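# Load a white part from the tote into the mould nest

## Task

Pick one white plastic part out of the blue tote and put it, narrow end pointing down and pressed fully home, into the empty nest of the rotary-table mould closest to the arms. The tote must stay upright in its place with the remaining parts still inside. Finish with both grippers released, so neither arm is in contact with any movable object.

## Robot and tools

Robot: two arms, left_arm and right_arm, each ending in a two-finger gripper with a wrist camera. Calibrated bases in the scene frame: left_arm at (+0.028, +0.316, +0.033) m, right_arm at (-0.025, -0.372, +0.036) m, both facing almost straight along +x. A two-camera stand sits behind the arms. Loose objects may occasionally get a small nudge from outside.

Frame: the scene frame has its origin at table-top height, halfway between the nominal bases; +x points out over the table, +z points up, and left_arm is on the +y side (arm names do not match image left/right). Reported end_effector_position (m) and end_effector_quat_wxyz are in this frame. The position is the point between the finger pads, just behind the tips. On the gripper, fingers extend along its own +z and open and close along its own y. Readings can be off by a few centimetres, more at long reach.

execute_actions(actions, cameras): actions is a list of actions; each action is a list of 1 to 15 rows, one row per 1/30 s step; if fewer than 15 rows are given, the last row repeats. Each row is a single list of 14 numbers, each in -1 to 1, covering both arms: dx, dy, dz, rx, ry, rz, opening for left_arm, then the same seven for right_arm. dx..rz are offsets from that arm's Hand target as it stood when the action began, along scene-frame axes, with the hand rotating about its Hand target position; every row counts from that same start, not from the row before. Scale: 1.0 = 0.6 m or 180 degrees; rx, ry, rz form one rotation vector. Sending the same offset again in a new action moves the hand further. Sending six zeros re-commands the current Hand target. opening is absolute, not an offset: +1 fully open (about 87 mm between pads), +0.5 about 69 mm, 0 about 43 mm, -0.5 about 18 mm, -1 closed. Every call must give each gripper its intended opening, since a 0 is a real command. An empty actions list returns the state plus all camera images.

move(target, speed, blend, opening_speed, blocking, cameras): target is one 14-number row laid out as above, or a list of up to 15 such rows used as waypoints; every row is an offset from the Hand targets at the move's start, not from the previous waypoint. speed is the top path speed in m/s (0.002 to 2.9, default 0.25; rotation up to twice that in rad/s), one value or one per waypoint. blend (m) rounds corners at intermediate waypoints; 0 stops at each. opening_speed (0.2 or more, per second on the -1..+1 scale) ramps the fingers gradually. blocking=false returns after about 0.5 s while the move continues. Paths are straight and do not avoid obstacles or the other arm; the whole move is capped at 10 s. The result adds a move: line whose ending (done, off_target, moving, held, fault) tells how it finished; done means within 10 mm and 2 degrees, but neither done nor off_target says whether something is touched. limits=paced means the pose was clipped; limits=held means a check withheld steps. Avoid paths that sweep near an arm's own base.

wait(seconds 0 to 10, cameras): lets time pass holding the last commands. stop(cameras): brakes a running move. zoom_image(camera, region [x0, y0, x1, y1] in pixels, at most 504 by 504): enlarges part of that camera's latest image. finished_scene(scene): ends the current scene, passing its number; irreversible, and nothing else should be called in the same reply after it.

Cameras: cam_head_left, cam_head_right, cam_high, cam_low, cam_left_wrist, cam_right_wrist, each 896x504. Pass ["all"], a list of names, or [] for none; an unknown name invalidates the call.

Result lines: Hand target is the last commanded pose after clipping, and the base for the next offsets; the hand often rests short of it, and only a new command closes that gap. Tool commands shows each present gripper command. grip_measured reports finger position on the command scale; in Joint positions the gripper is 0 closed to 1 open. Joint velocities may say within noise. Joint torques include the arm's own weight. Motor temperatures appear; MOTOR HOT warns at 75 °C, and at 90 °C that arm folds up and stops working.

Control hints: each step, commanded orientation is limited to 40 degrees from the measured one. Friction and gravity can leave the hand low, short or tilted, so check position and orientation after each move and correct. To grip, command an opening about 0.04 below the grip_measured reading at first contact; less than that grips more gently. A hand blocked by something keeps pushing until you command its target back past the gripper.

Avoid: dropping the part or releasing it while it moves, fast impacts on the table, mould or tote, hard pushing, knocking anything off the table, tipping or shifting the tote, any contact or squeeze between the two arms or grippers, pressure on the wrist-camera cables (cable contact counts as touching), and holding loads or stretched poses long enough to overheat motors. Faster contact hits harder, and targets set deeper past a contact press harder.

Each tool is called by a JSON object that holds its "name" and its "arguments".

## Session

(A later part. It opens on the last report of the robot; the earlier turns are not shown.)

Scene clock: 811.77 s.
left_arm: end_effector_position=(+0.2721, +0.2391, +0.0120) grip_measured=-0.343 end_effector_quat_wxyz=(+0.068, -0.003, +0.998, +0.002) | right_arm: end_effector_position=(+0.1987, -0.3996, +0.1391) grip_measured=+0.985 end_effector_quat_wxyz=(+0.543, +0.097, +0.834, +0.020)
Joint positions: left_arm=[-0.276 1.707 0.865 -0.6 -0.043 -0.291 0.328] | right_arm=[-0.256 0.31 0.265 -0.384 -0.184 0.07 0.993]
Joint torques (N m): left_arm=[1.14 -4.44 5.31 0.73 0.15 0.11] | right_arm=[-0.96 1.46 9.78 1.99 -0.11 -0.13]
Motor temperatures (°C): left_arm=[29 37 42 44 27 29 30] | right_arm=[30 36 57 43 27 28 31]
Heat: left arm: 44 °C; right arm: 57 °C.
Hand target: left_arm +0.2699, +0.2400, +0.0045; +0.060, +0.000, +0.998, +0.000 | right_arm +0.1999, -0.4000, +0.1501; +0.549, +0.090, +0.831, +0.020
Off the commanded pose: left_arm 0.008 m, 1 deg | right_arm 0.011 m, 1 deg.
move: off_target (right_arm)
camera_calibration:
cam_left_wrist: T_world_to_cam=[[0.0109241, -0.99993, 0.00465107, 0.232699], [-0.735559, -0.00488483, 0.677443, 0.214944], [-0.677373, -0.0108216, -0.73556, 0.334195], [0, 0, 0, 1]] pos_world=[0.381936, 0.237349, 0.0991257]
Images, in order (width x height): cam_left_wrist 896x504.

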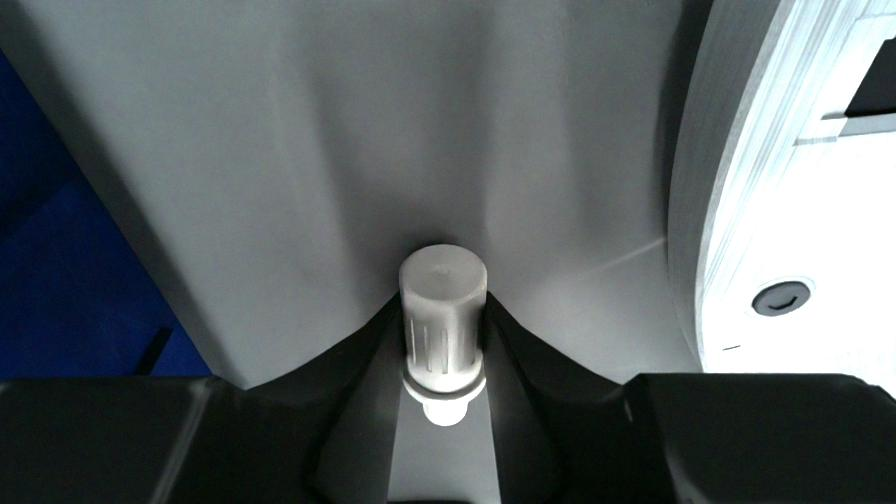

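{"name": "move", "arguments": {"target": [0, 0, -0.004, 0, 0, 0, -0.46, 0, 0, 0, 0, 0, 0, 1], "speed": 0.02}}

{"name": "move", "arguments": {"target": [0, 0, -0.004, 0, 0, 0, -0.46, 0, 0, 0, 0, 0, 0, 1], "speed": 0.02, "cameras": ["cam_left_wrist"]}}

{"name": "zoom_image", "arguments": {"camera": "cam_left_wrist", "region": [320, 200, 570, 450]}}

Scene clock: 818.30 s.
left_arm: end_effector_position=(+0.2720, +0.2388, +0.0109) grip_measured=-0.343 end_effector_quat_wxyz=(+0.067, -0.003, +0.998, +0.002) | right_arm: end_effector_position=(+0.1987, -0.3996, +0.1391) grip_measured=+0.985 end_effector_quat_wxyz=(+0.543, +0.097, +0.834, +0.020)
Joint positions: left_arm=[-0.276 1.711 0.865 -0.597 -0.041 -0.291 0.328] | right_arm=[-0.256 0.31 0.265 -0.384 -0.184 0.07 0.993]
Joint torques (N m): left_arm=[1.14 -4.37 4.81 0.82 0.14 0.09] | right_arm=[-0.92 1.65 9.83 2.02 -0.1 -0.11]
Motor temperatures (°C): left_arm=[29 37 42 43 27 29 30] | right_arm=[30 36 57 43 27 28 31]
Heat: left arm: 43 °C; right arm: 57 °C.
Hand target: left_arm +0.2699, +0.2399, +0.0021; +0.060, +0.000, +0.998, +0.000 | right_arm +0.1999, -0.4000, +0.1501; +0.549, +0.090, +0.831, +0.020
Off the commanded pose: left_arm 0.009 m, 1 deg | right_arm 0.011 m, 1 deg.
move: off_target (right_arm)

Scene clock: 819.00 s.
left_arm: end_effector_position=(+0.2721, +0.2386, +0.0106) grip_measured=-0.343 end_effector_quat_wxyz=(+0.067, -0.002, +0.998, +0.001) | right_arm: end_effector_position=(+0.1987, -0.3996, +0.1391) grip_measured=+0.985 end_effector_quat_wxyz=(+0.543, +0.097, +0.834, +0.020)
Joint positions: left_arm=[-0.276 1.711 0.864 -0.595 -0.04 -0.291 0.328] | right_arm=[-0.256 0.31 0.265 -0.384 -0.184 0.07 0.993]
Joint torques (N m): left_arm=[1.13 -3.97 4.46 0.9 0.12 0.09] | right_arm=[-0.88 1.65 9.85 2.01 -0.1 -0.12]
Motor temperatures (°C): left_arm=[29 37 42 43 27 29 30] | right_arm=[30 36 57 43 27 28 31]
Heat: left arm: 43 °C; right arm: 57 °C.
Hand target: left_arm +0.2699, +0.2400, -0.0003; +0.060, +0.000, +0.998, +0.000 | right_arm +0.1999, -0.4000, +0.1501; +0.549, +0.090, +0.831, +0.020
Off the commanded pose: left_arm 0.011 m, 1 deg | right_arm 0.011 m, 1 deg.
move: off_target (left_arm, right_arm)
camera_calibration:
cam_left_wrist: T_world_to_cam=[[0.010217, -0.999924, 0.00694542, 0.23234], [-0.734552, -0.00279237, 0.678546, 0.215108], [-0.678475, -0.0120345, -0.734525, 0.333829], [0, 0, 0, 1]] pos_world=[0.382129, 0.23694, 0.0976308]
Images, in order (width x height): cam_left_wrist 896x504.

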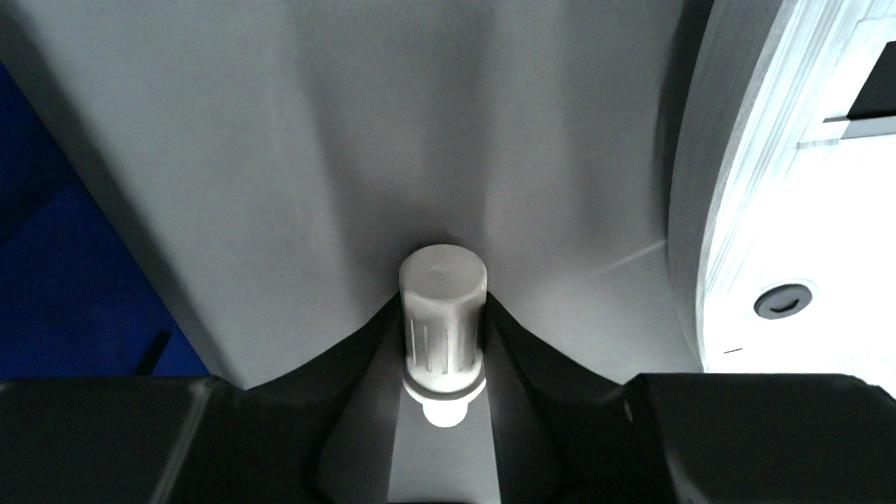

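Scaled by 2.016 from the camera's 896x504 image, which has a finer 1280x720 frame.

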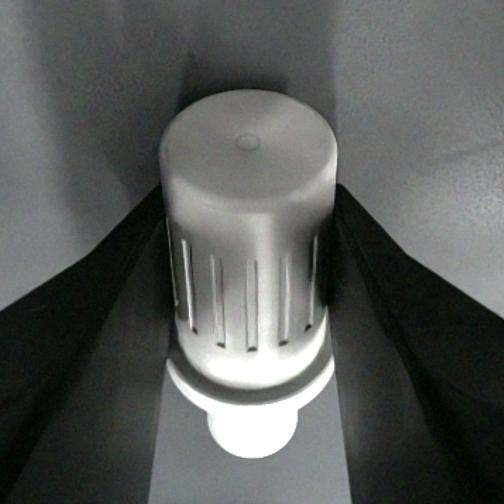

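{"name": "move", "arguments": {"target": [0, 0, 0.0133, 0, 0, 0, -0.46, 0, 0, 0, 0, 0, 0, 1], "speed": 0.02}}

{"name": "move", "arguments": {"target": [0, 0, 0, 0, 0, 0, 0.1, 0, 0, 0, 0, 0, 0, 1], "speed": 0.02, "opening_speed": 0.3, "cameras": ["cam_left_wrist"]}}

{"name": "zoom_image", "arguments": {"camera": "cam_left_wrist", "region": [320, 200, 570, 450]}}

Scene clock: 831.53 s.
left_arm: end_effector_position=(+0.2719, +0.2387, +0.0106) grip_measured=-0.343 end_effector_quat_wxyz=(+0.067, -0.002, +0.998, +0.001) | right_arm: end_effector_position=(+0.1987, -0.3996, +0.1391) grip_measured=+0.985 end_effector_quat_wxyz=(+0.543, +0.097, +0.834, +0.020)
Joint positions: left_arm=[-0.276 1.711 0.864 -0.595 -0.04 -0.29 0.328] | right_arm=[-0.256 0.31 0.265 -0.384 -0.184 0.07 0.993]
Joint torques (N m): left_arm=[1.14 -5.31 5.96 0.56 0.12 0.09] | right_arm=[-1.02 1.62 9.87 1.98 -0.11 -0.11]
Motor temperatures (°C): left_arm=[29 36 42 43 27 29 30] | right_arm=[30 36 57 43 27 28 31]
Heat: left arm: 43 °C; right arm: 57 °C.
Hand target: left_arm +0.2699, +0.2400, +0.0077; +0.060, +0.000, +0.998, +0.000 | right_arm +0.1999, -0.4000, +0.1501; +0.549, +0.090, +0.831, +0.020
Off the commanded pose: left_arm 0.004 m, 1 deg | right_arm 0.011 m, 1 deg.
move: off_target (right_arm)

Scene clock: 833.60 s.
left_arm: end_effector_position=(+0.2716, +0.2377, +0.0107) grip_measured=+0.100 end_effector_quat_wxyz=(+0.066, -0.002, +0.998, -0.002) | right_arm: end_effector_position=(+0.1987, -0.3996, +0.1391) grip_measured=+0.985 end_effector_quat_wxyz=(+0.543, +0.097, +0.834, +0.020)
Joint positions: left_arm=[-0.276 1.711 0.864 -0.595 -0.035 -0.29 0.55] | right_arm=[-0.256 0.31 0.265 -0.384 -0.184 0.07 0.993]
Joint torques (N m): left_arm=[1.13 -5.31 5.96 0.57 0.07 0.11] | right_arm=[-0.83 1.63 9.88 2.01 -0.12 -0.14]
Motor temperatures (°C): left_arm=[29 36 42 42 27 29 30] | right_arm=[30 36 57 43 27 28 31]
Heat: left arm: 42 °C; right arm: 57 °C.
Hand target: left_arm +0.2700, +0.2399, +0.0077; +0.060, +0.000, +0.998, +0.000 | right_arm +0.1999, -0.4000, +0.1501; +0.549, +0.090, +0.831, +0.020
Off the commanded pose: left_arm 0.004 m, 1 deg | right_arm 0.011 m, 1 deg.
move: off_target (right_arm)
camera_calibration:
cam_left_wrist: T_world_to_cam=[[0.00915359, -0.999885, 0.012052, 0.231722], [-0.73297, 0.00148931, 0.680259, 0.213224], [-0.680199, -0.0150605, -0.732873, 0.334683], [0, 0, 0, 1]] pos_world=[0.381817, 0.236418, 0.0974394]
Images, in order (width x height): cam_left_wrist 896x504.

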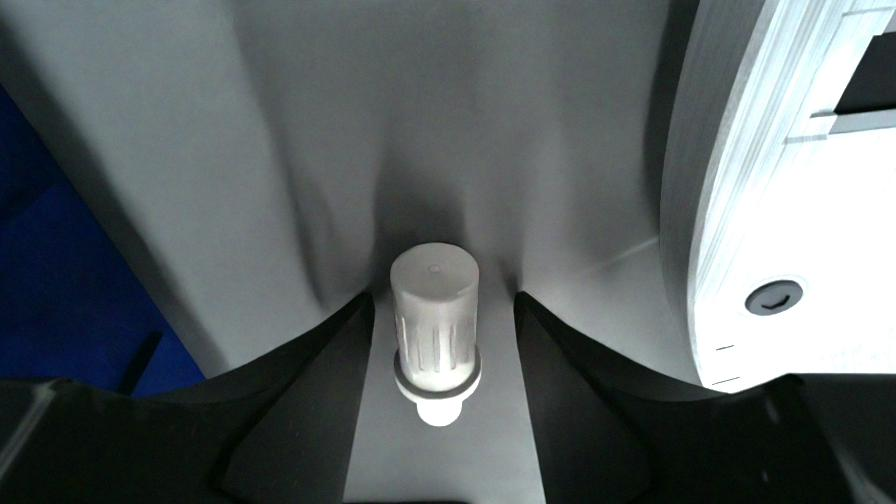

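Scaled by 2.016 from the camera's 896x504 image, which has a finer 1280x720 frame.

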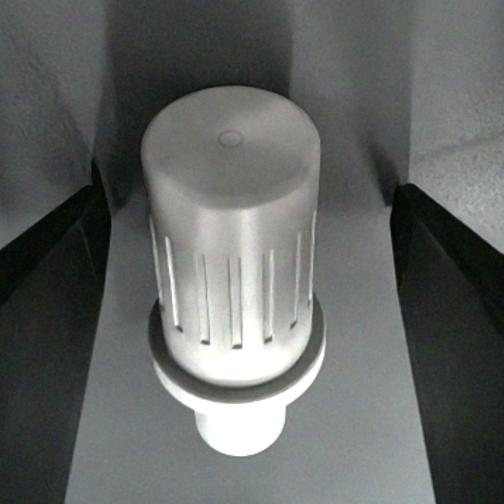

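{"name": "move", "arguments": {"target": [-0.002, 0.003, 0.075, 0, 0.0667, 0, 0.1, 0, 0, 0, 0, 0, 0, 1], "speed": 0.08, "cameras": ["cam_left_wrist"]}}

Scene clock: 845.70 s.
left_arm: end_effector_position=(+0.2646, +0.2422, +0.0526) grip_measured=+0.100 end_effector_quat_wxyz=(-0.040, -0.001, +0.999, +0.005) | right_arm: end_effector_position=(+0.1987, -0.3996, +0.1391) grip_measured=+0.985 end_effector_quat_wxyz=(+0.543, +0.097, +0.834, +0.020)
Joint positions: left_arm=[-0.24 1.797 1.125 -0.98 0.011 -0.254 0.55] | right_arm=[-0.256 0.31 0.265 -0.384 -0.184 0.07 0.993]
Joint torques (N m): left_arm=[1.33 -5.44 8.58 0.08 0.21 0.11] | right_arm=[-0.91 1.69 9.94 2 -0.11 -0.13]
Motor temperatures (°C): left_arm=[29 36 42 41 27 29 30] | right_arm=[30 36 57 43 27 28 31]
Heat: left arm: 42 °C; right arm: 57 °C.
Hand target: left_arm +0.2688, +0.2417, +0.0527; -0.044, +0.000, +0.999, +0.000 | right_arm +0.1999, -0.4000, +0.1501; +0.549, +0.090, +0.831, +0.020
Off the commanded pose: left_arm 0.004 m, 1 deg | right_arm 0.011 m, 1 deg.
move: off_target (right_arm)
camera_calibration:
cam_left_wrist: T_world_to_cam=[[0.00883206, -0.999957, -0.00267867, 0.236626], [-0.572621, -0.00725367, 0.819788, 0.131946], [-0.819772, -0.00570655, -0.572661, 0.387025], [0, 0, 0, 1]] pos_world=[0.390737, 0.239781, 0.1141]
Images, in order (width x height): cam_left_wrist 896x504.

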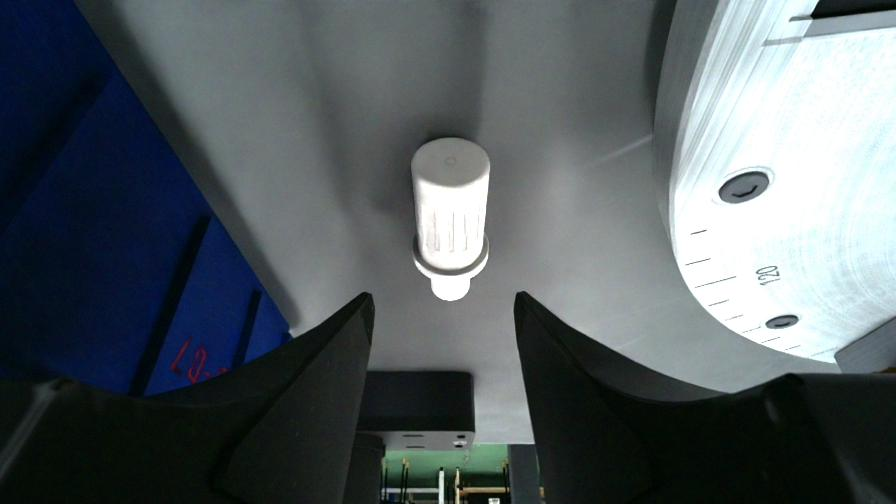

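{"name": "move", "arguments": {"target": [0.0062, -0.0037, -0.0378, 0, 0, 0.008, 0.1, 0, 0, 0, 0, 0, 0, 1], "speed": 0.05, "cameras": ["cam_left_wrist"]}}

Scene clock: 860.33 s.
left_arm: end_effector_position=(+0.2734, +0.2394, +0.0368) grip_measured=+0.100 end_effector_quat_wxyz=(-0.038, -0.004, +0.999, +0.003) | right_arm: end_effector_position=(+0.1987, -0.3996, +0.1391) grip_measured=+0.985 end_effector_quat_wxyz=(+0.543, +0.097, +0.834, +0.020)
Joint positions: left_arm=[-0.24 1.85 1.125 -0.921 0.013 -0.259 0.55] | right_arm=[-0.256 0.31 0.265 -0.384 -0.184 0.07 0.993]
Joint torques (N m): left_arm=[1.36 -5.75 5.48 0.32 0.2 -0.08] | right_arm=[-0.92 1.69 9.94 2.01 -0.11 -0.11]
Motor temperatures (°C): left_arm=[29 36 42 40 27 29 30] | right_arm=[30 36 58 43 27 28 31]
Heat: left arm: 42 °C; right arm: 58 °C.
Hand target: left_arm +0.2725, +0.2395, +0.0300; -0.044, -0.013, +0.999, +0.000 | right_arm +0.1999, -0.4000, +0.1501; +0.549, +0.090, +0.831, +0.020
Off the commanded pose: left_arm 0.007 m, 1 deg | right_arm 0.011 m, 1 deg.
move: off_target (right_arm)
camera_calibration:
cam_left_wrist: T_world_to_cam=[[0.013964, -0.999902, 0.00069464, 0.232181], [-0.577009, -0.00749077, 0.816704, 0.151265], [-0.816619, -0.0118053, -0.577057, 0.385887], [0, 0, 0, 1]] pos_world=[0.399161, 0.237847, 0.0989789]
Images, in order (width x height): cam_left_wrist 896x504.

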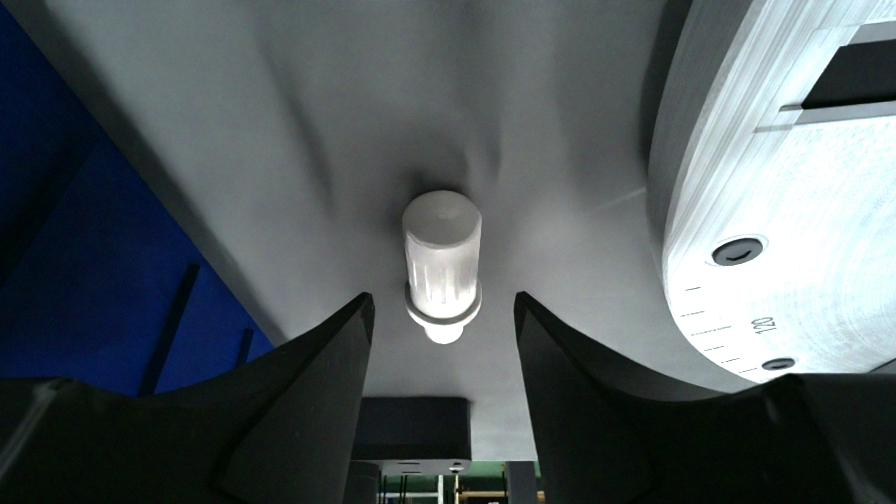

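{"name": "move", "arguments": {"target": [-0.0017, 0.0008, -0.027, 0, 0, 0, 0.1, 0, 0, 0, 0, 0, 0, 1], "speed": 0.04}}

{"name": "move", "arguments": {"target": [0, 0, -0.012, 0, 0, 0, 0.1, 0, 0, 0, 0, 0, 0, 1], "speed": 0.03, "cameras": ["cam_left_wrist"]}}

{"name": "zoom_image", "arguments": {"camera": "cam_left_wrist", "region": [320, 200, 570, 450]}}

Scene clock: 868.23 s.
left_arm: end_effector_position=(+0.2731, +0.2394, +0.0208) grip_measured=+0.100 end_effector_quat_wxyz=(-0.037, -0.004, +0.999, +0.003) | right_arm: end_effector_position=(+0.1987, -0.3996, +0.1391) grip_measured=+0.985 end_effector_quat_wxyz=(+0.543, +0.097, +0.834, +0.020)
Joint positions: left_arm=[-0.24 1.878 1.092 -0.857 0.013 -0.259 0.55] | right_arm=[-0.256 0.31 0.265 -0.384 -0.184 0.07 0.993]
Joint torques (N m): left_arm=[1.39 -5.82 5.11 0.34 0.2 -0.08] | right_arm=[-0.87 1.63 9.85 2.01 -0.11 -0.1]
Motor temperatures (°C): left_arm=[29 37 42 39 27 29 30] | right_arm=[30 35 58 43 27 28 31]
Heat: left arm: 42 °C; right arm: 58 °C.
Hand target: left_arm +0.2715, +0.2400, +0.0138; -0.044, -0.013, +0.999, +0.000 | right_arm +0.1999, -0.4000, +0.1501; +0.549, +0.090, +0.831, +0.020
Off the commanded pose: left_arm 0.007 m, 1 deg | right_arm 0.011 m, 1 deg.
move: off_target (right_arm)

Scene clock: 869.17 s.
left_arm: end_effector_position=(+0.2735, +0.2393, +0.0138) grip_measured=+0.100 end_effector_quat_wxyz=(-0.037, -0.004, +0.999, +0.003) | right_arm: end_effector_position=(+0.1987, -0.3996, +0.1391) grip_measured=+0.985 end_effector_quat_wxyz=(+0.543, +0.097, +0.834, +0.020)
Joint positions: left_arm=[-0.24 1.893 1.08 -0.83 0.013 -0.259 0.55] | right_arm=[-0.256 0.31 0.265 -0.384 -0.184 0.07 0.993]
Joint torques (N m): left_arm=[1.43 -5.81 5.03 0.33 0.2 -0.07] | right_arm=[-0.88 1.76 9.88 2.03 -0.09 -0.11]
Motor temperatures (°C): left_arm=[29 37 42 39 27 29 30] | right_arm=[30 35 58 43 27 28 31]
Heat: left arm: 42 °C; right arm: 58 °C.
Hand target: left_arm +0.2715, +0.2400, +0.0067; -0.044, -0.013, +0.999, +0.000 | right_arm +0.1999, -0.4000, +0.1501; +0.549, +0.090, +0.831, +0.020
Off the commanded pose: left_arm 0.008 m, 1 deg | right_arm 0.011 m, 1 deg.
move: off_target (right_arm)
camera_calibration:
cam_left_wrist: T_world_to_cam=[[0.0139791, -0.999902, 0.00122013, 0.232149], [-0.578526, -0.00709282, 0.815633, 0.170349], [-0.815544, -0.0121077, -0.578568, 0.372467], [0, 0, 0, 1]] pos_world=[0.399069, 0.237845, 0.0762716]
Images, in order (width x height): cam_left_wrist 896x504.

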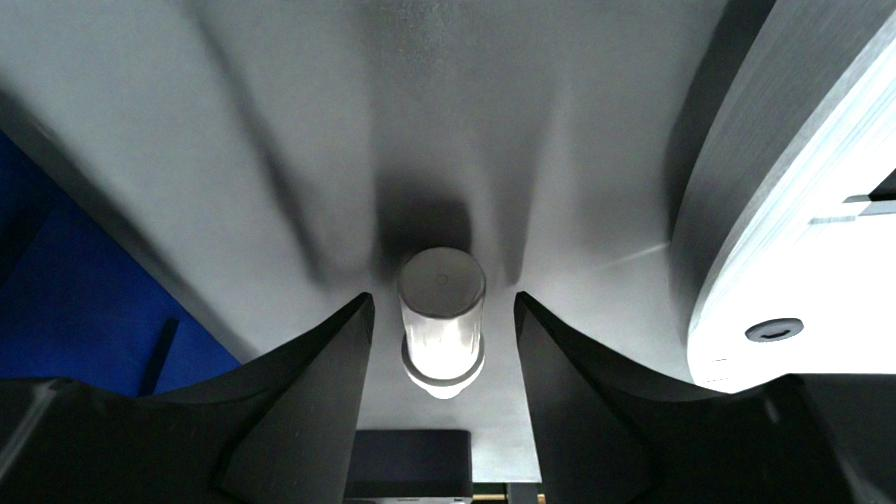

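Scaled by 2.016 from the camera's 896x504 image, which has a finer 1280x720 frame.

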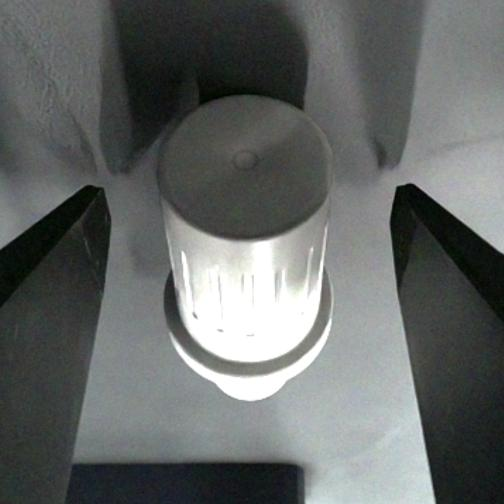

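{"name": "move", "arguments": {"target": [0, 0, -0.0035, 0, 0, 0, 0.1, 0, 0, 0, 0, 0, 0, 1], "speed": 0.02}}

{"name": "move", "arguments": {"target": [0, 0, 0, 0, 0, 0, -0.46, 0, 0, 0, 0, 0, 0, 1], "speed": 0.02, "opening_speed": 0.3, "cameras": ["cam_left_wrist"]}}

{"name": "zoom_image", "arguments": {"camera": "cam_left_wrist", "region": [320, 200, 570, 450]}}

Scene clock: 877.63 s.
left_arm: end_effector_position=(+0.2753, +0.2389, +0.0134) grip_measured=+0.100 end_effector_quat_wxyz=(-0.033, -0.004, +0.999, +0.002) | right_arm: end_effector_position=(+0.1987, -0.3996, +0.1391) grip_measured=+0.985 end_effector_quat_wxyz=(+0.543, +0.097, +0.834, +0.020)
Joint positions: left_arm=[-0.24 1.893 1.08 -0.822 0.013 -0.259 0.55] | right_arm=[-0.256 0.31 0.265 -0.384 -0.184 0.07 0.993]
Joint torques (N m): left_arm=[1.43 -5.5 4.68 0.37 0.21 -0.07] | right_arm=[-0.9 1.69 9.92 2.01 -0.11 -0.14]
Motor temperatures (°C): left_arm=[29 37 42 39 27 29 29] | right_arm=[30 35 58 43 27 28 31]
Heat: left arm: 42 °C; right arm: 58 °C.
Hand target: left_arm +0.2715, +0.2400, +0.0046; -0.044, -0.013, +0.999, +0.000 | right_arm +0.1999, -0.4000, +0.1501; +0.549, +0.090, +0.831, +0.020
Off the commanded pose: left_arm 0.010 m, 2 deg | right_arm 0.011 m, 1 deg.
move: off_target (right_arm)

Scene clock: 879.70 s.
left_arm: end_effector_position=(+0.2754, +0.2388, +0.0134) grip_measured=-0.343 end_effector_quat_wxyz=(-0.033, -0.004, +0.999, +0.002) | right_arm: end_effector_position=(+0.1987, -0.3996, +0.1391) grip_measured=+0.985 end_effector_quat_wxyz=(+0.543, +0.097, +0.834, +0.020)
Joint positions: left_arm=[-0.24 1.893 1.08 -0.822 0.013 -0.259 0.328] | right_arm=[-0.256 0.31 0.265 -0.384 -0.184 0.07 0.993]
Joint torques (N m): left_arm=[1.4 -5.48 4.67 0.36 0.2 -0.08] | right_arm=[-0.98 1.66 9.88 1.98 -0.11 -0.11]
Motor temperatures (°C): left_arm=[29 37 42 39 27 29 30] | right_arm=[30 35 58 43 27 28 31]
Heat: left arm: 42 °C; right arm: 58 °C.
Hand target: left_arm +0.2715, +0.2400, +0.0046; -0.044, -0.013, +0.999, +0.000 | right_arm +0.1999, -0.4000, +0.1501; +0.549, +0.090, +0.831, +0.020
Off the commanded pose: left_arm 0.010 m, 2 deg | right_arm 0.011 m, 1 deg.
move: off_target (right_arm)
camera_calibration:
cam_left_wrist: T_world_to_cam=[[0.0140088, -0.999895, 0.00368588, 0.231516], [-0.584711, -0.00520156, 0.811225, 0.173158], [-0.811121, -0.0135195, -0.584722, 0.372938], [0, 0, 0, 1]] pos_world=[0.400502, 0.237434, 0.0767416]
Images, in order (width x height): cam_left_wrist 896x504.

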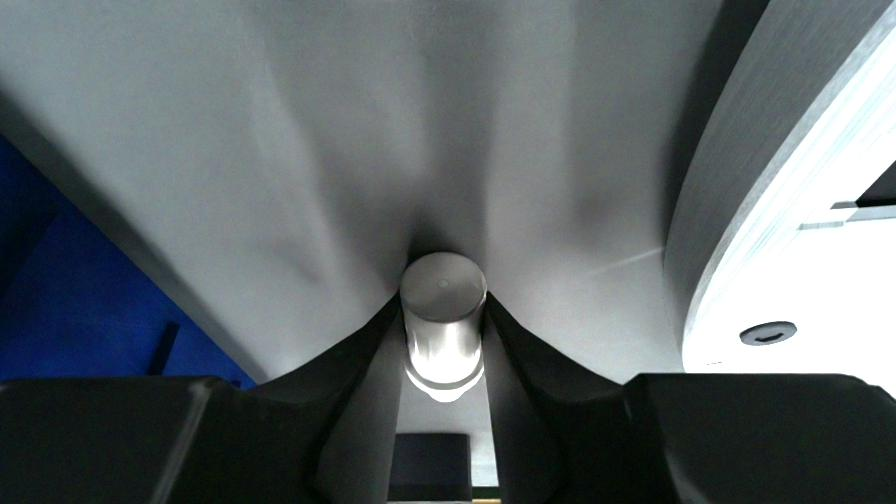

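Scaled by 2.016 from the camera's 896x504 image, which has a finer 1280x720 frame.

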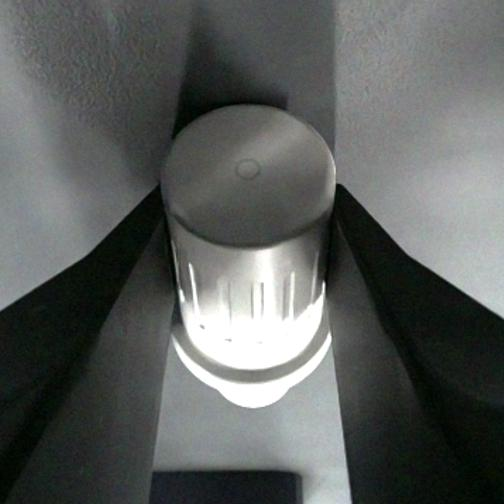

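{"name": "move", "arguments": {"target": [[0, 0, 0.3257, 0, 0, 0, -0.46, 0, 0, 0, 0, 0, 0, 1], [-0.019, -0.2667, 0.459, -0.05, -0.27, -0.05, -0.46, 0, 0, 0, 0, 0, 0, 1], [-0.0158, -0.5467, 0.3507, -0.0927, -0.5114, -0.1006, -0.46, 0, 0, 0, 0, 0, 0, 1]], "speed": [0.12, 0.2, 0.2], "blend": [0.03, 0.03, 0], "cameras": ["cam_left_wrist", "cam_low", "cam_head_right", "cam_head_left", "cam_high"]}}

{"name": "zoom_image", "arguments": {"camera": "cam_left_wrist", "region": [350, 220, 540, 410]}}

{"name": "zoom_image", "arguments": {"camera": "cam_left_wrist", "region": [350, 360, 540, 504]}}

{"name": "zoom_image", "arguments": {"camera": "cam_low", "region": [370, 110, 470, 240]}}

Scene clock: 910.57 s.
left_arm: end_effector_position=(+0.2635, -0.0880, +0.2235) grip_measured=-0.343 end_effector_quat_wxyz=(+0.681, +0.135, +0.706, -0.138) | right_arm: end_effector_position=(+0.1987, -0.3996, +0.1391) grip_measured=+0.985 end_effector_quat_wxyz=(+0.543, +0.097, +0.834, +0.020)
Joint positions: left_arm=[-1.34 1.713 0.92 0.735 -0.962 -0.059 0.328] | right_arm=[-0.256 0.31 0.265 -0.384 -0.184 0.07 0.993]
Joint torques (N m): left_arm=[0.24 -5.63 6.45 1.8 -0.05 0.07] | right_arm=[-0.96 1.72 9.98 2.01 -0.09 -0.13]
Motor temperatures (°C): left_arm=[29 38 42 38 27 29 30] | right_arm=[30 35 58 43 27 28 31]
Heat: left arm: 42 °C; right arm: 58 °C.
Hand target: left_arm +0.2620, -0.0880, +0.2150; +0.682, +0.138, +0.706, -0.132 | right_arm +0.1999, -0.4000, +0.1501; +0.549, +0.090, +0.831, +0.020
Off the commanded pose: left_arm 0.009 m, 1 deg | right_arm 0.011 m, 1 deg.
move: off_target (right_arm)
camera_calibration:
cam_left_wrist: T_world_to_cam=[[-0.385966, -0.922328, 0.018472, 0.0130701], [-0.734466, 0.295113, -0.61112, 0.377809], [0.558202, -0.249439, -0.791322, 0.146338], [0, 0, 0, 1]] pos_world=[0.200846, -0.0629389, 0.346445]
Images, in order (width x height): cam_head_left 896x504, cam_head_right 896x504, cam_high 896x504, cam_low 896x504, cam_left_wrist 896x504.

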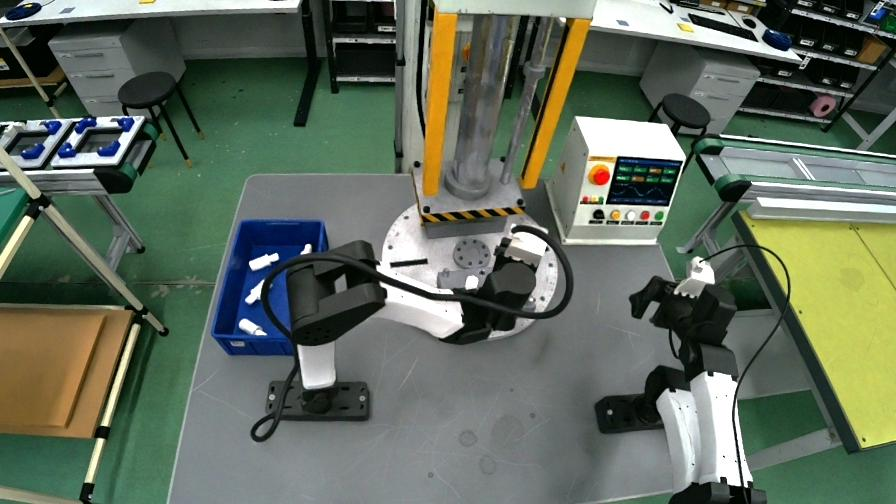

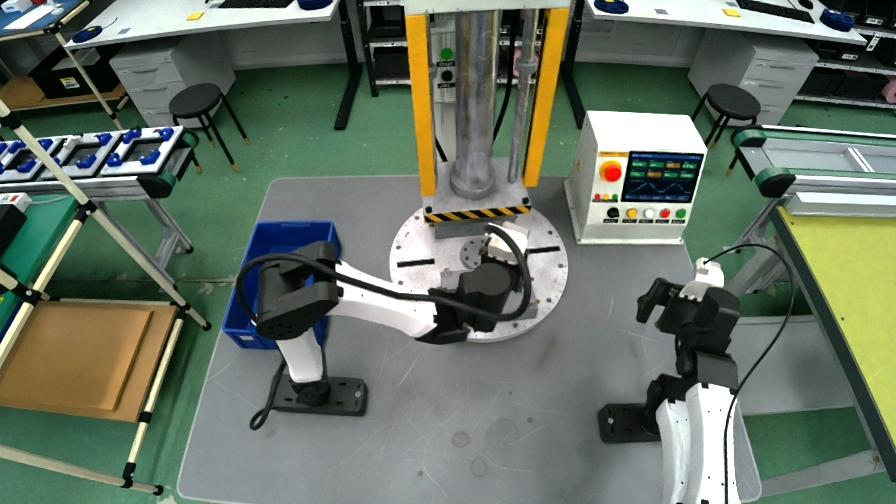

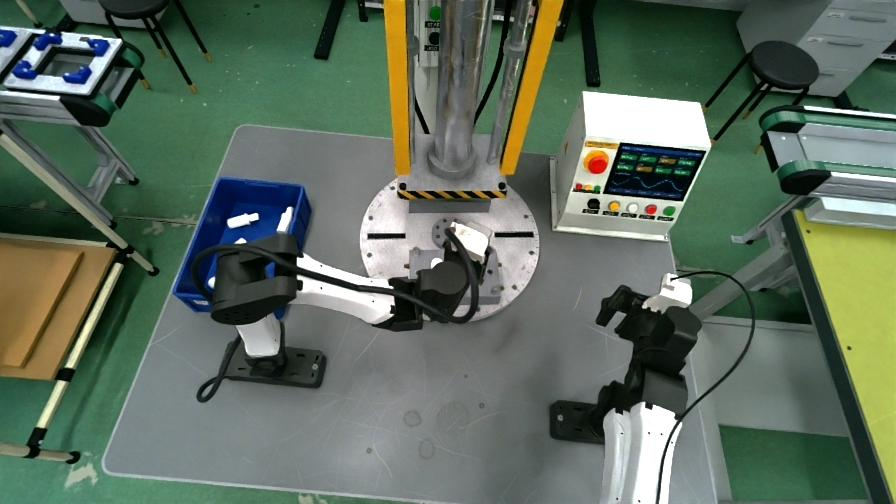

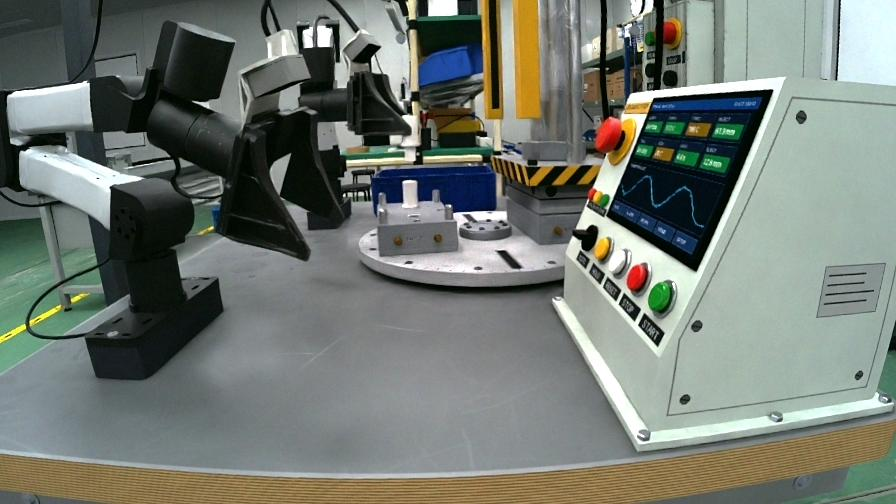

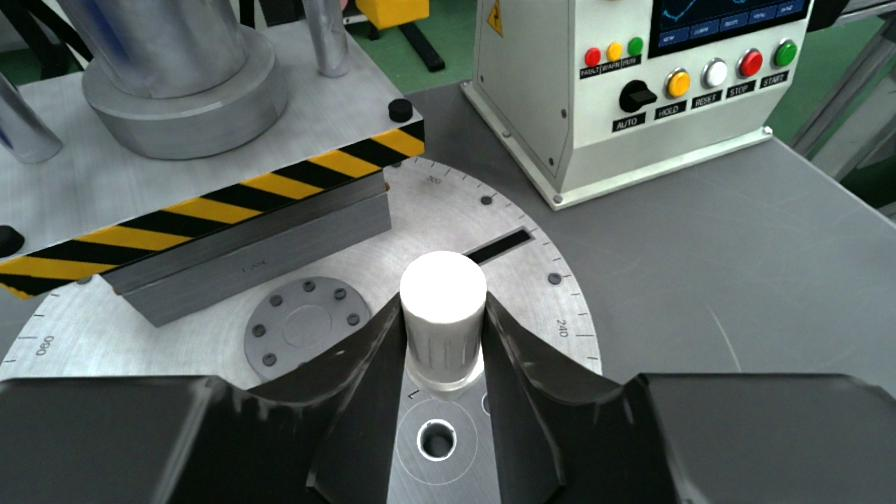

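Scaled by 2.653 from the camera's 896x504 image, which has a finer 1280x720 frame.

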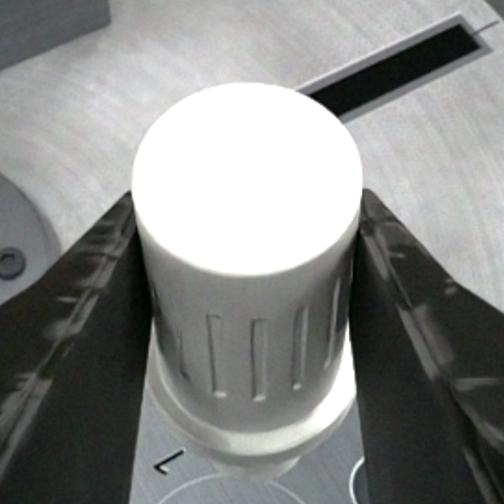

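Scaled by 2.653 from the camera's 896x504 image, which has a finer 1280x720 frame.

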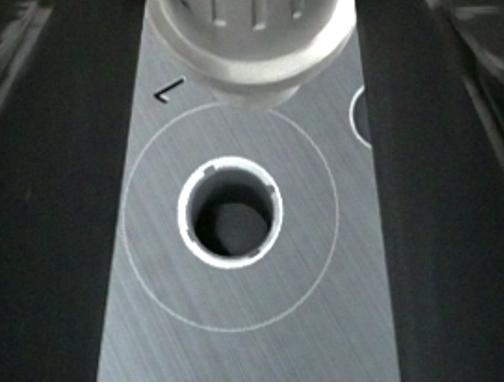

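Scaled by 3.877 from the camera's 896x504 image, which has a finer 1280x720 frame.

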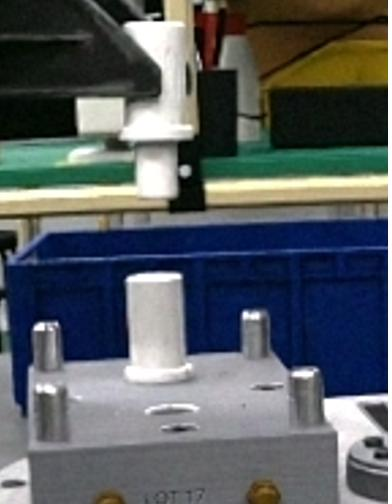

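{"name": "zoom_image", "arguments": {"camera": "cam_low", "region": [395, 110, 430, 170]}}

{"name": "zoom_image", "arguments": {"camera": "cam_low", "region": [395, 175, 430, 235]}}

Scaled by 8.400 from the camera's 896x504 image, which has a finer 1280x720 frame.

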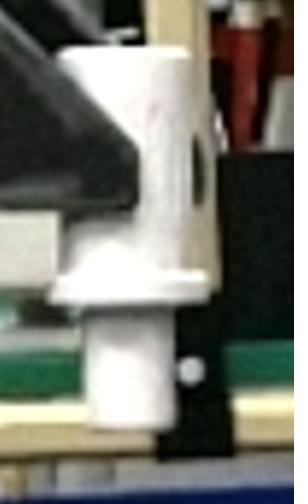

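Scaled by 8.400 from the camera's 896x504 image, which has a finer 1280x720 frame.

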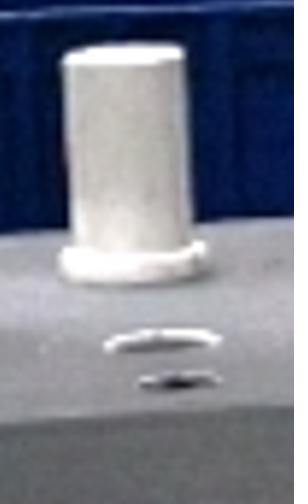

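{"name": "move", "arguments": {"target": [0.0025, 0.0067, -0.115, -0.0063, -0.0155, 0, -0.46, 0, 0, 0, 0, 0, 0, 1], "speed": 0.06, "cameras": ["cam_left_wrist", "cam_low", "cam_head_right", "cam_head_left", "cam_high"]}}

{"name": "zoom_image", "arguments": {"camera": "cam_left_wrist", "region": [350, 220, 540, 410]}}

{"name": "zoom_image", "arguments": {"camera": "cam_left_wrist", "region": [350, 360, 540, 504]}}

{"name": "zoom_image", "arguments": {"camera": "cam_low", "region": [385, 140, 440, 235]}}

{"name": "zoom_image", "arguments": {"camera": "cam_high", "region": [400, 220, 520, 320]}}

{"name": "zoom_image", "arguments": {"camera": "cam_head_right", "region": [430, 230, 560, 340]}}

{"name": "zoom_image", "arguments": {"camera": "cam_head_left", "region": [430, 230, 560, 340]}}

Scene clock: 999.73 s.
left_arm: end_effector_position=(+0.2647, -0.0844, +0.1491) grip_measured=-0.343 end_effector_quat_wxyz=(+0.696, +0.140, +0.691, -0.133) | right_arm: end_effector_position=(+0.1987, -0.3996, +0.1391) grip_measured=+0.985 end_effector_quat_wxyz=(+0.543, +0.097, +0.834, +0.020)
Joint positions: left_arm=[-1.34 1.95 0.781 1.177 -0.963 0.018 0.328] | right_arm=[-0.256 0.31 0.265 -0.384 -0.184 0.07 0.993]
Joint torques (N m): left_arm=[0.34 -6.17 5.14 2.04 0 0.04] | right_arm=[-0.91 1.63 9.88 2.01 -0.11 -0.13]
Motor temperatures (°C): left_arm=[29 37 43 41 27 29 30] | right_arm=[30 35 59 43 27 28 31]
Heat: left arm: 43 °C; right arm: 59 °C.
Hand target: left_arm +0.2635, -0.0840, +0.1460; +0.700, +0.134, +0.688, -0.136 | right_arm +0.1999, -0.4000, +0.1501; +0.549, +0.090, +0.831, +0.020
Off the commanded pose: left_arm 0.003 m, 1 deg | right_arm 0.011 m, 1 deg.
move: off_target (right_arm)
camera_calibration:
cam_left_wrist: T_world_to_cam=[[-0.385867, -0.922537, -0.00574811, 0.0217255], [-0.7073, 0.299829, -0.640179, 0.329714], [0.592312, -0.242958, -0.768204, 0.0757673], [0, 0, 0, 1]] pos_world=[0.196712, -0.060407, 0.269406]
Images, in order (width x height): cam_head_left 896x504, cam_head_right 896x504, cam_high 896x504, cam_low 896x504, cam_left_wrist 896x504.

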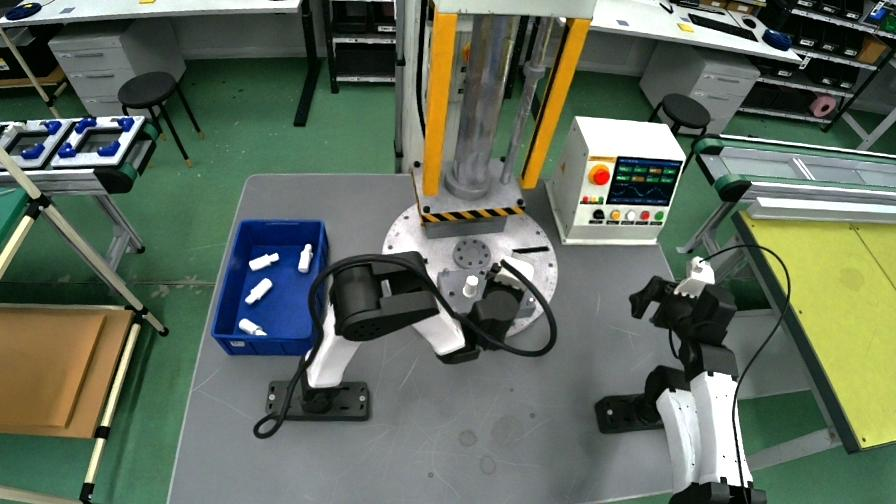

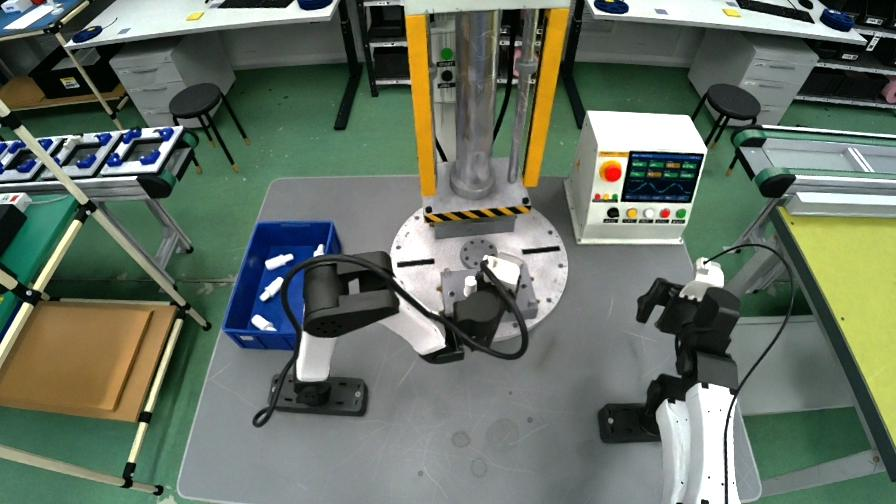

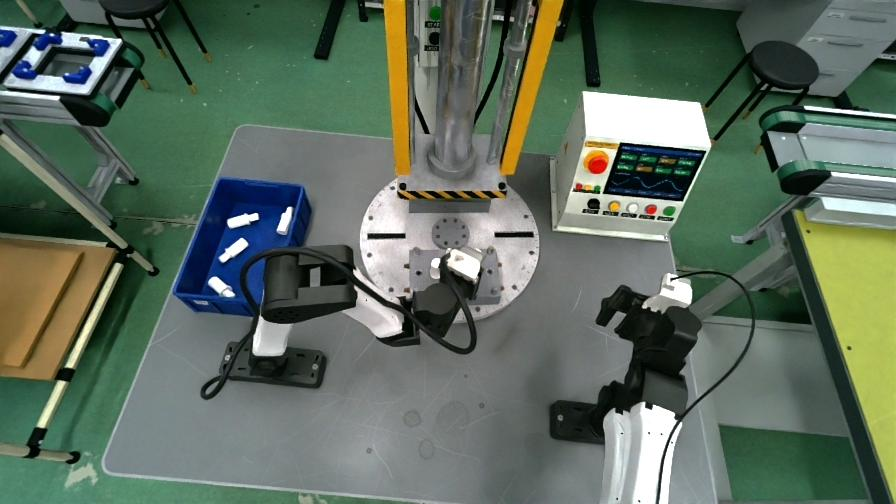

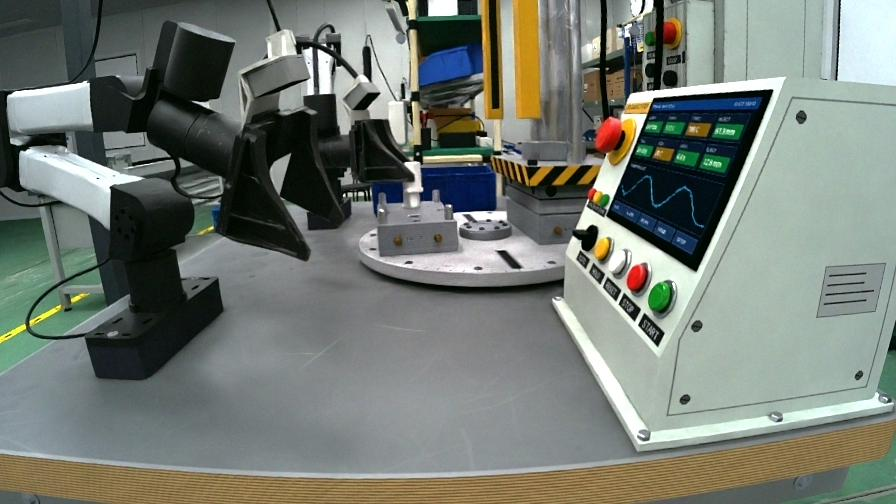

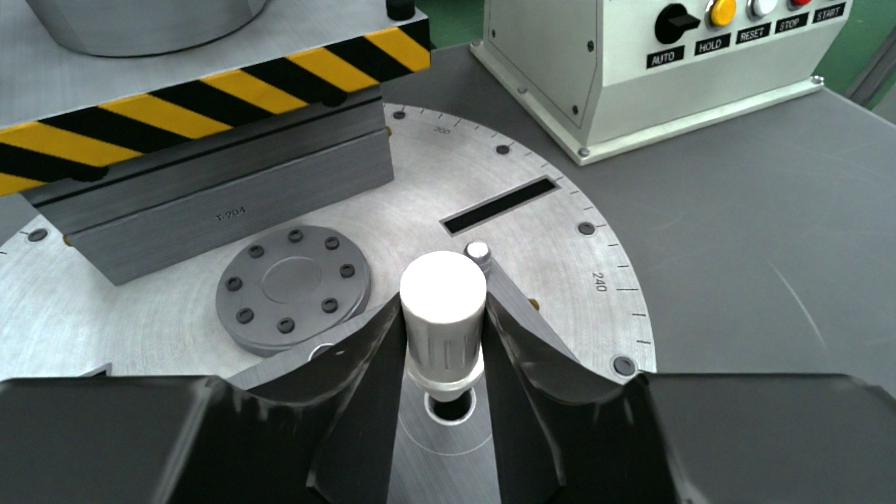

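Scaled by 2.653 from the camera's 896x504 image, which has a finer 1280x720 frame.

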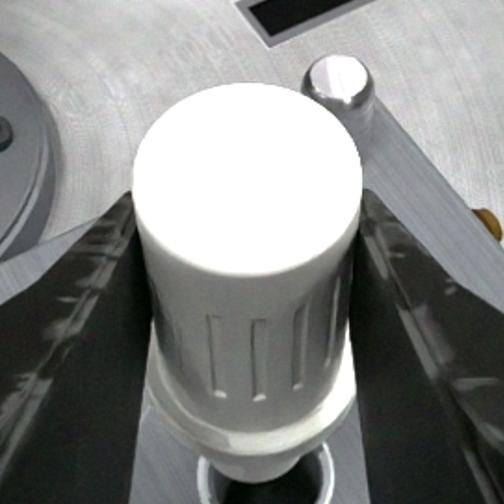

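Scaled by 2.653 from the camera's 896x504 image, which has a finer 1280x720 frame.

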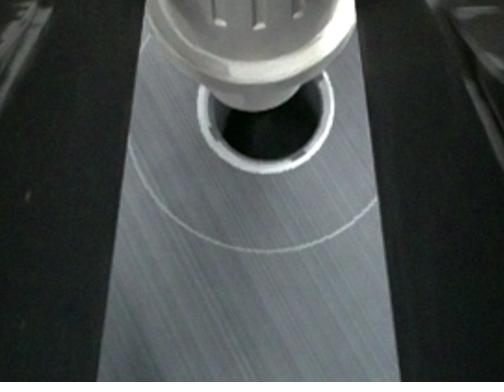

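Scaled by 5.305 from the camera's 896x504 image, which has a finer 1280x720 frame.

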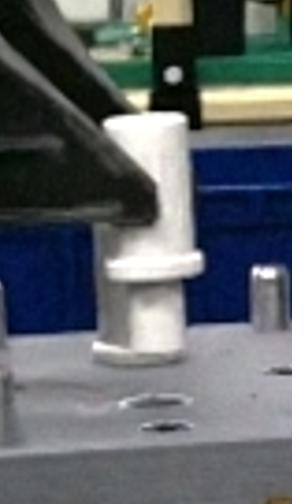

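Scaled by 4.200 from the camera's 896x504 image, which has a finer 1280x720 frame.

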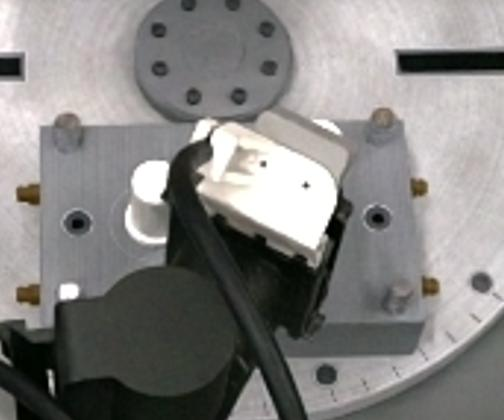

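Scaled by 3.877 from the camera's 896x504 image, which has a finer 1280x720 frame.

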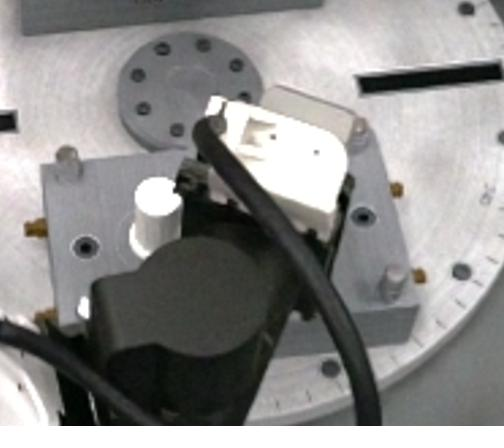

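Scaled by 3.877 from the camera's 896x504 image, which has a finer 1280x720 frame.

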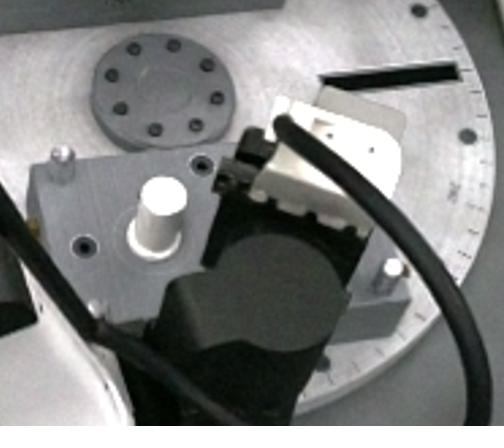

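{"name": "zoom_image", "arguments": {"camera": "cam_left_wrist", "region": [400, 340, 500, 440]}}

{"name": "zoom_image", "arguments": {"camera": "cam_left_wrist", "region": [390, 240, 500, 350]}}

{"name": "zoom_image", "arguments": {"camera": "cam_low", "region": [395, 150, 445, 230]}}

Scaled by 5.040 from the camera's 896x504 image, which has a finer 1280x720 frame.

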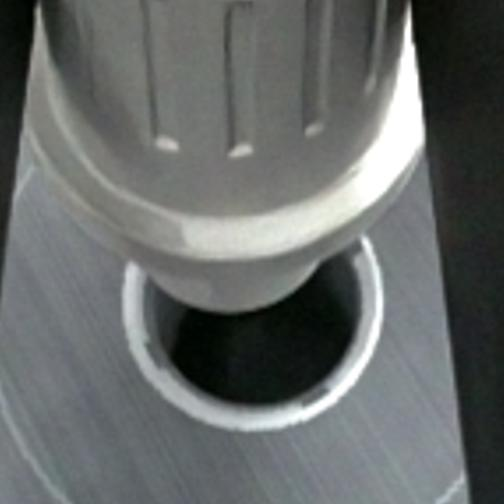

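Scaled by 4.582 from the camera's 896x504 image, which has a finer 1280x720 frame.

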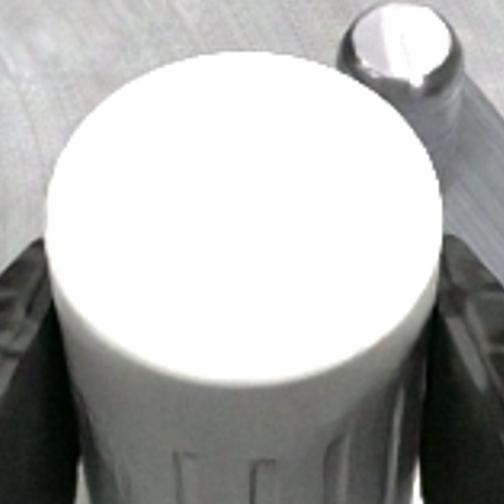

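Scaled by 6.300 from the camera's 896x504 image, which has a finer 1280x720 frame.

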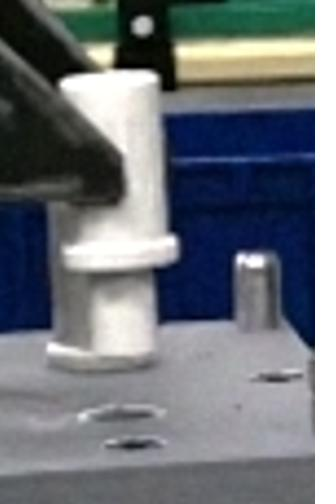

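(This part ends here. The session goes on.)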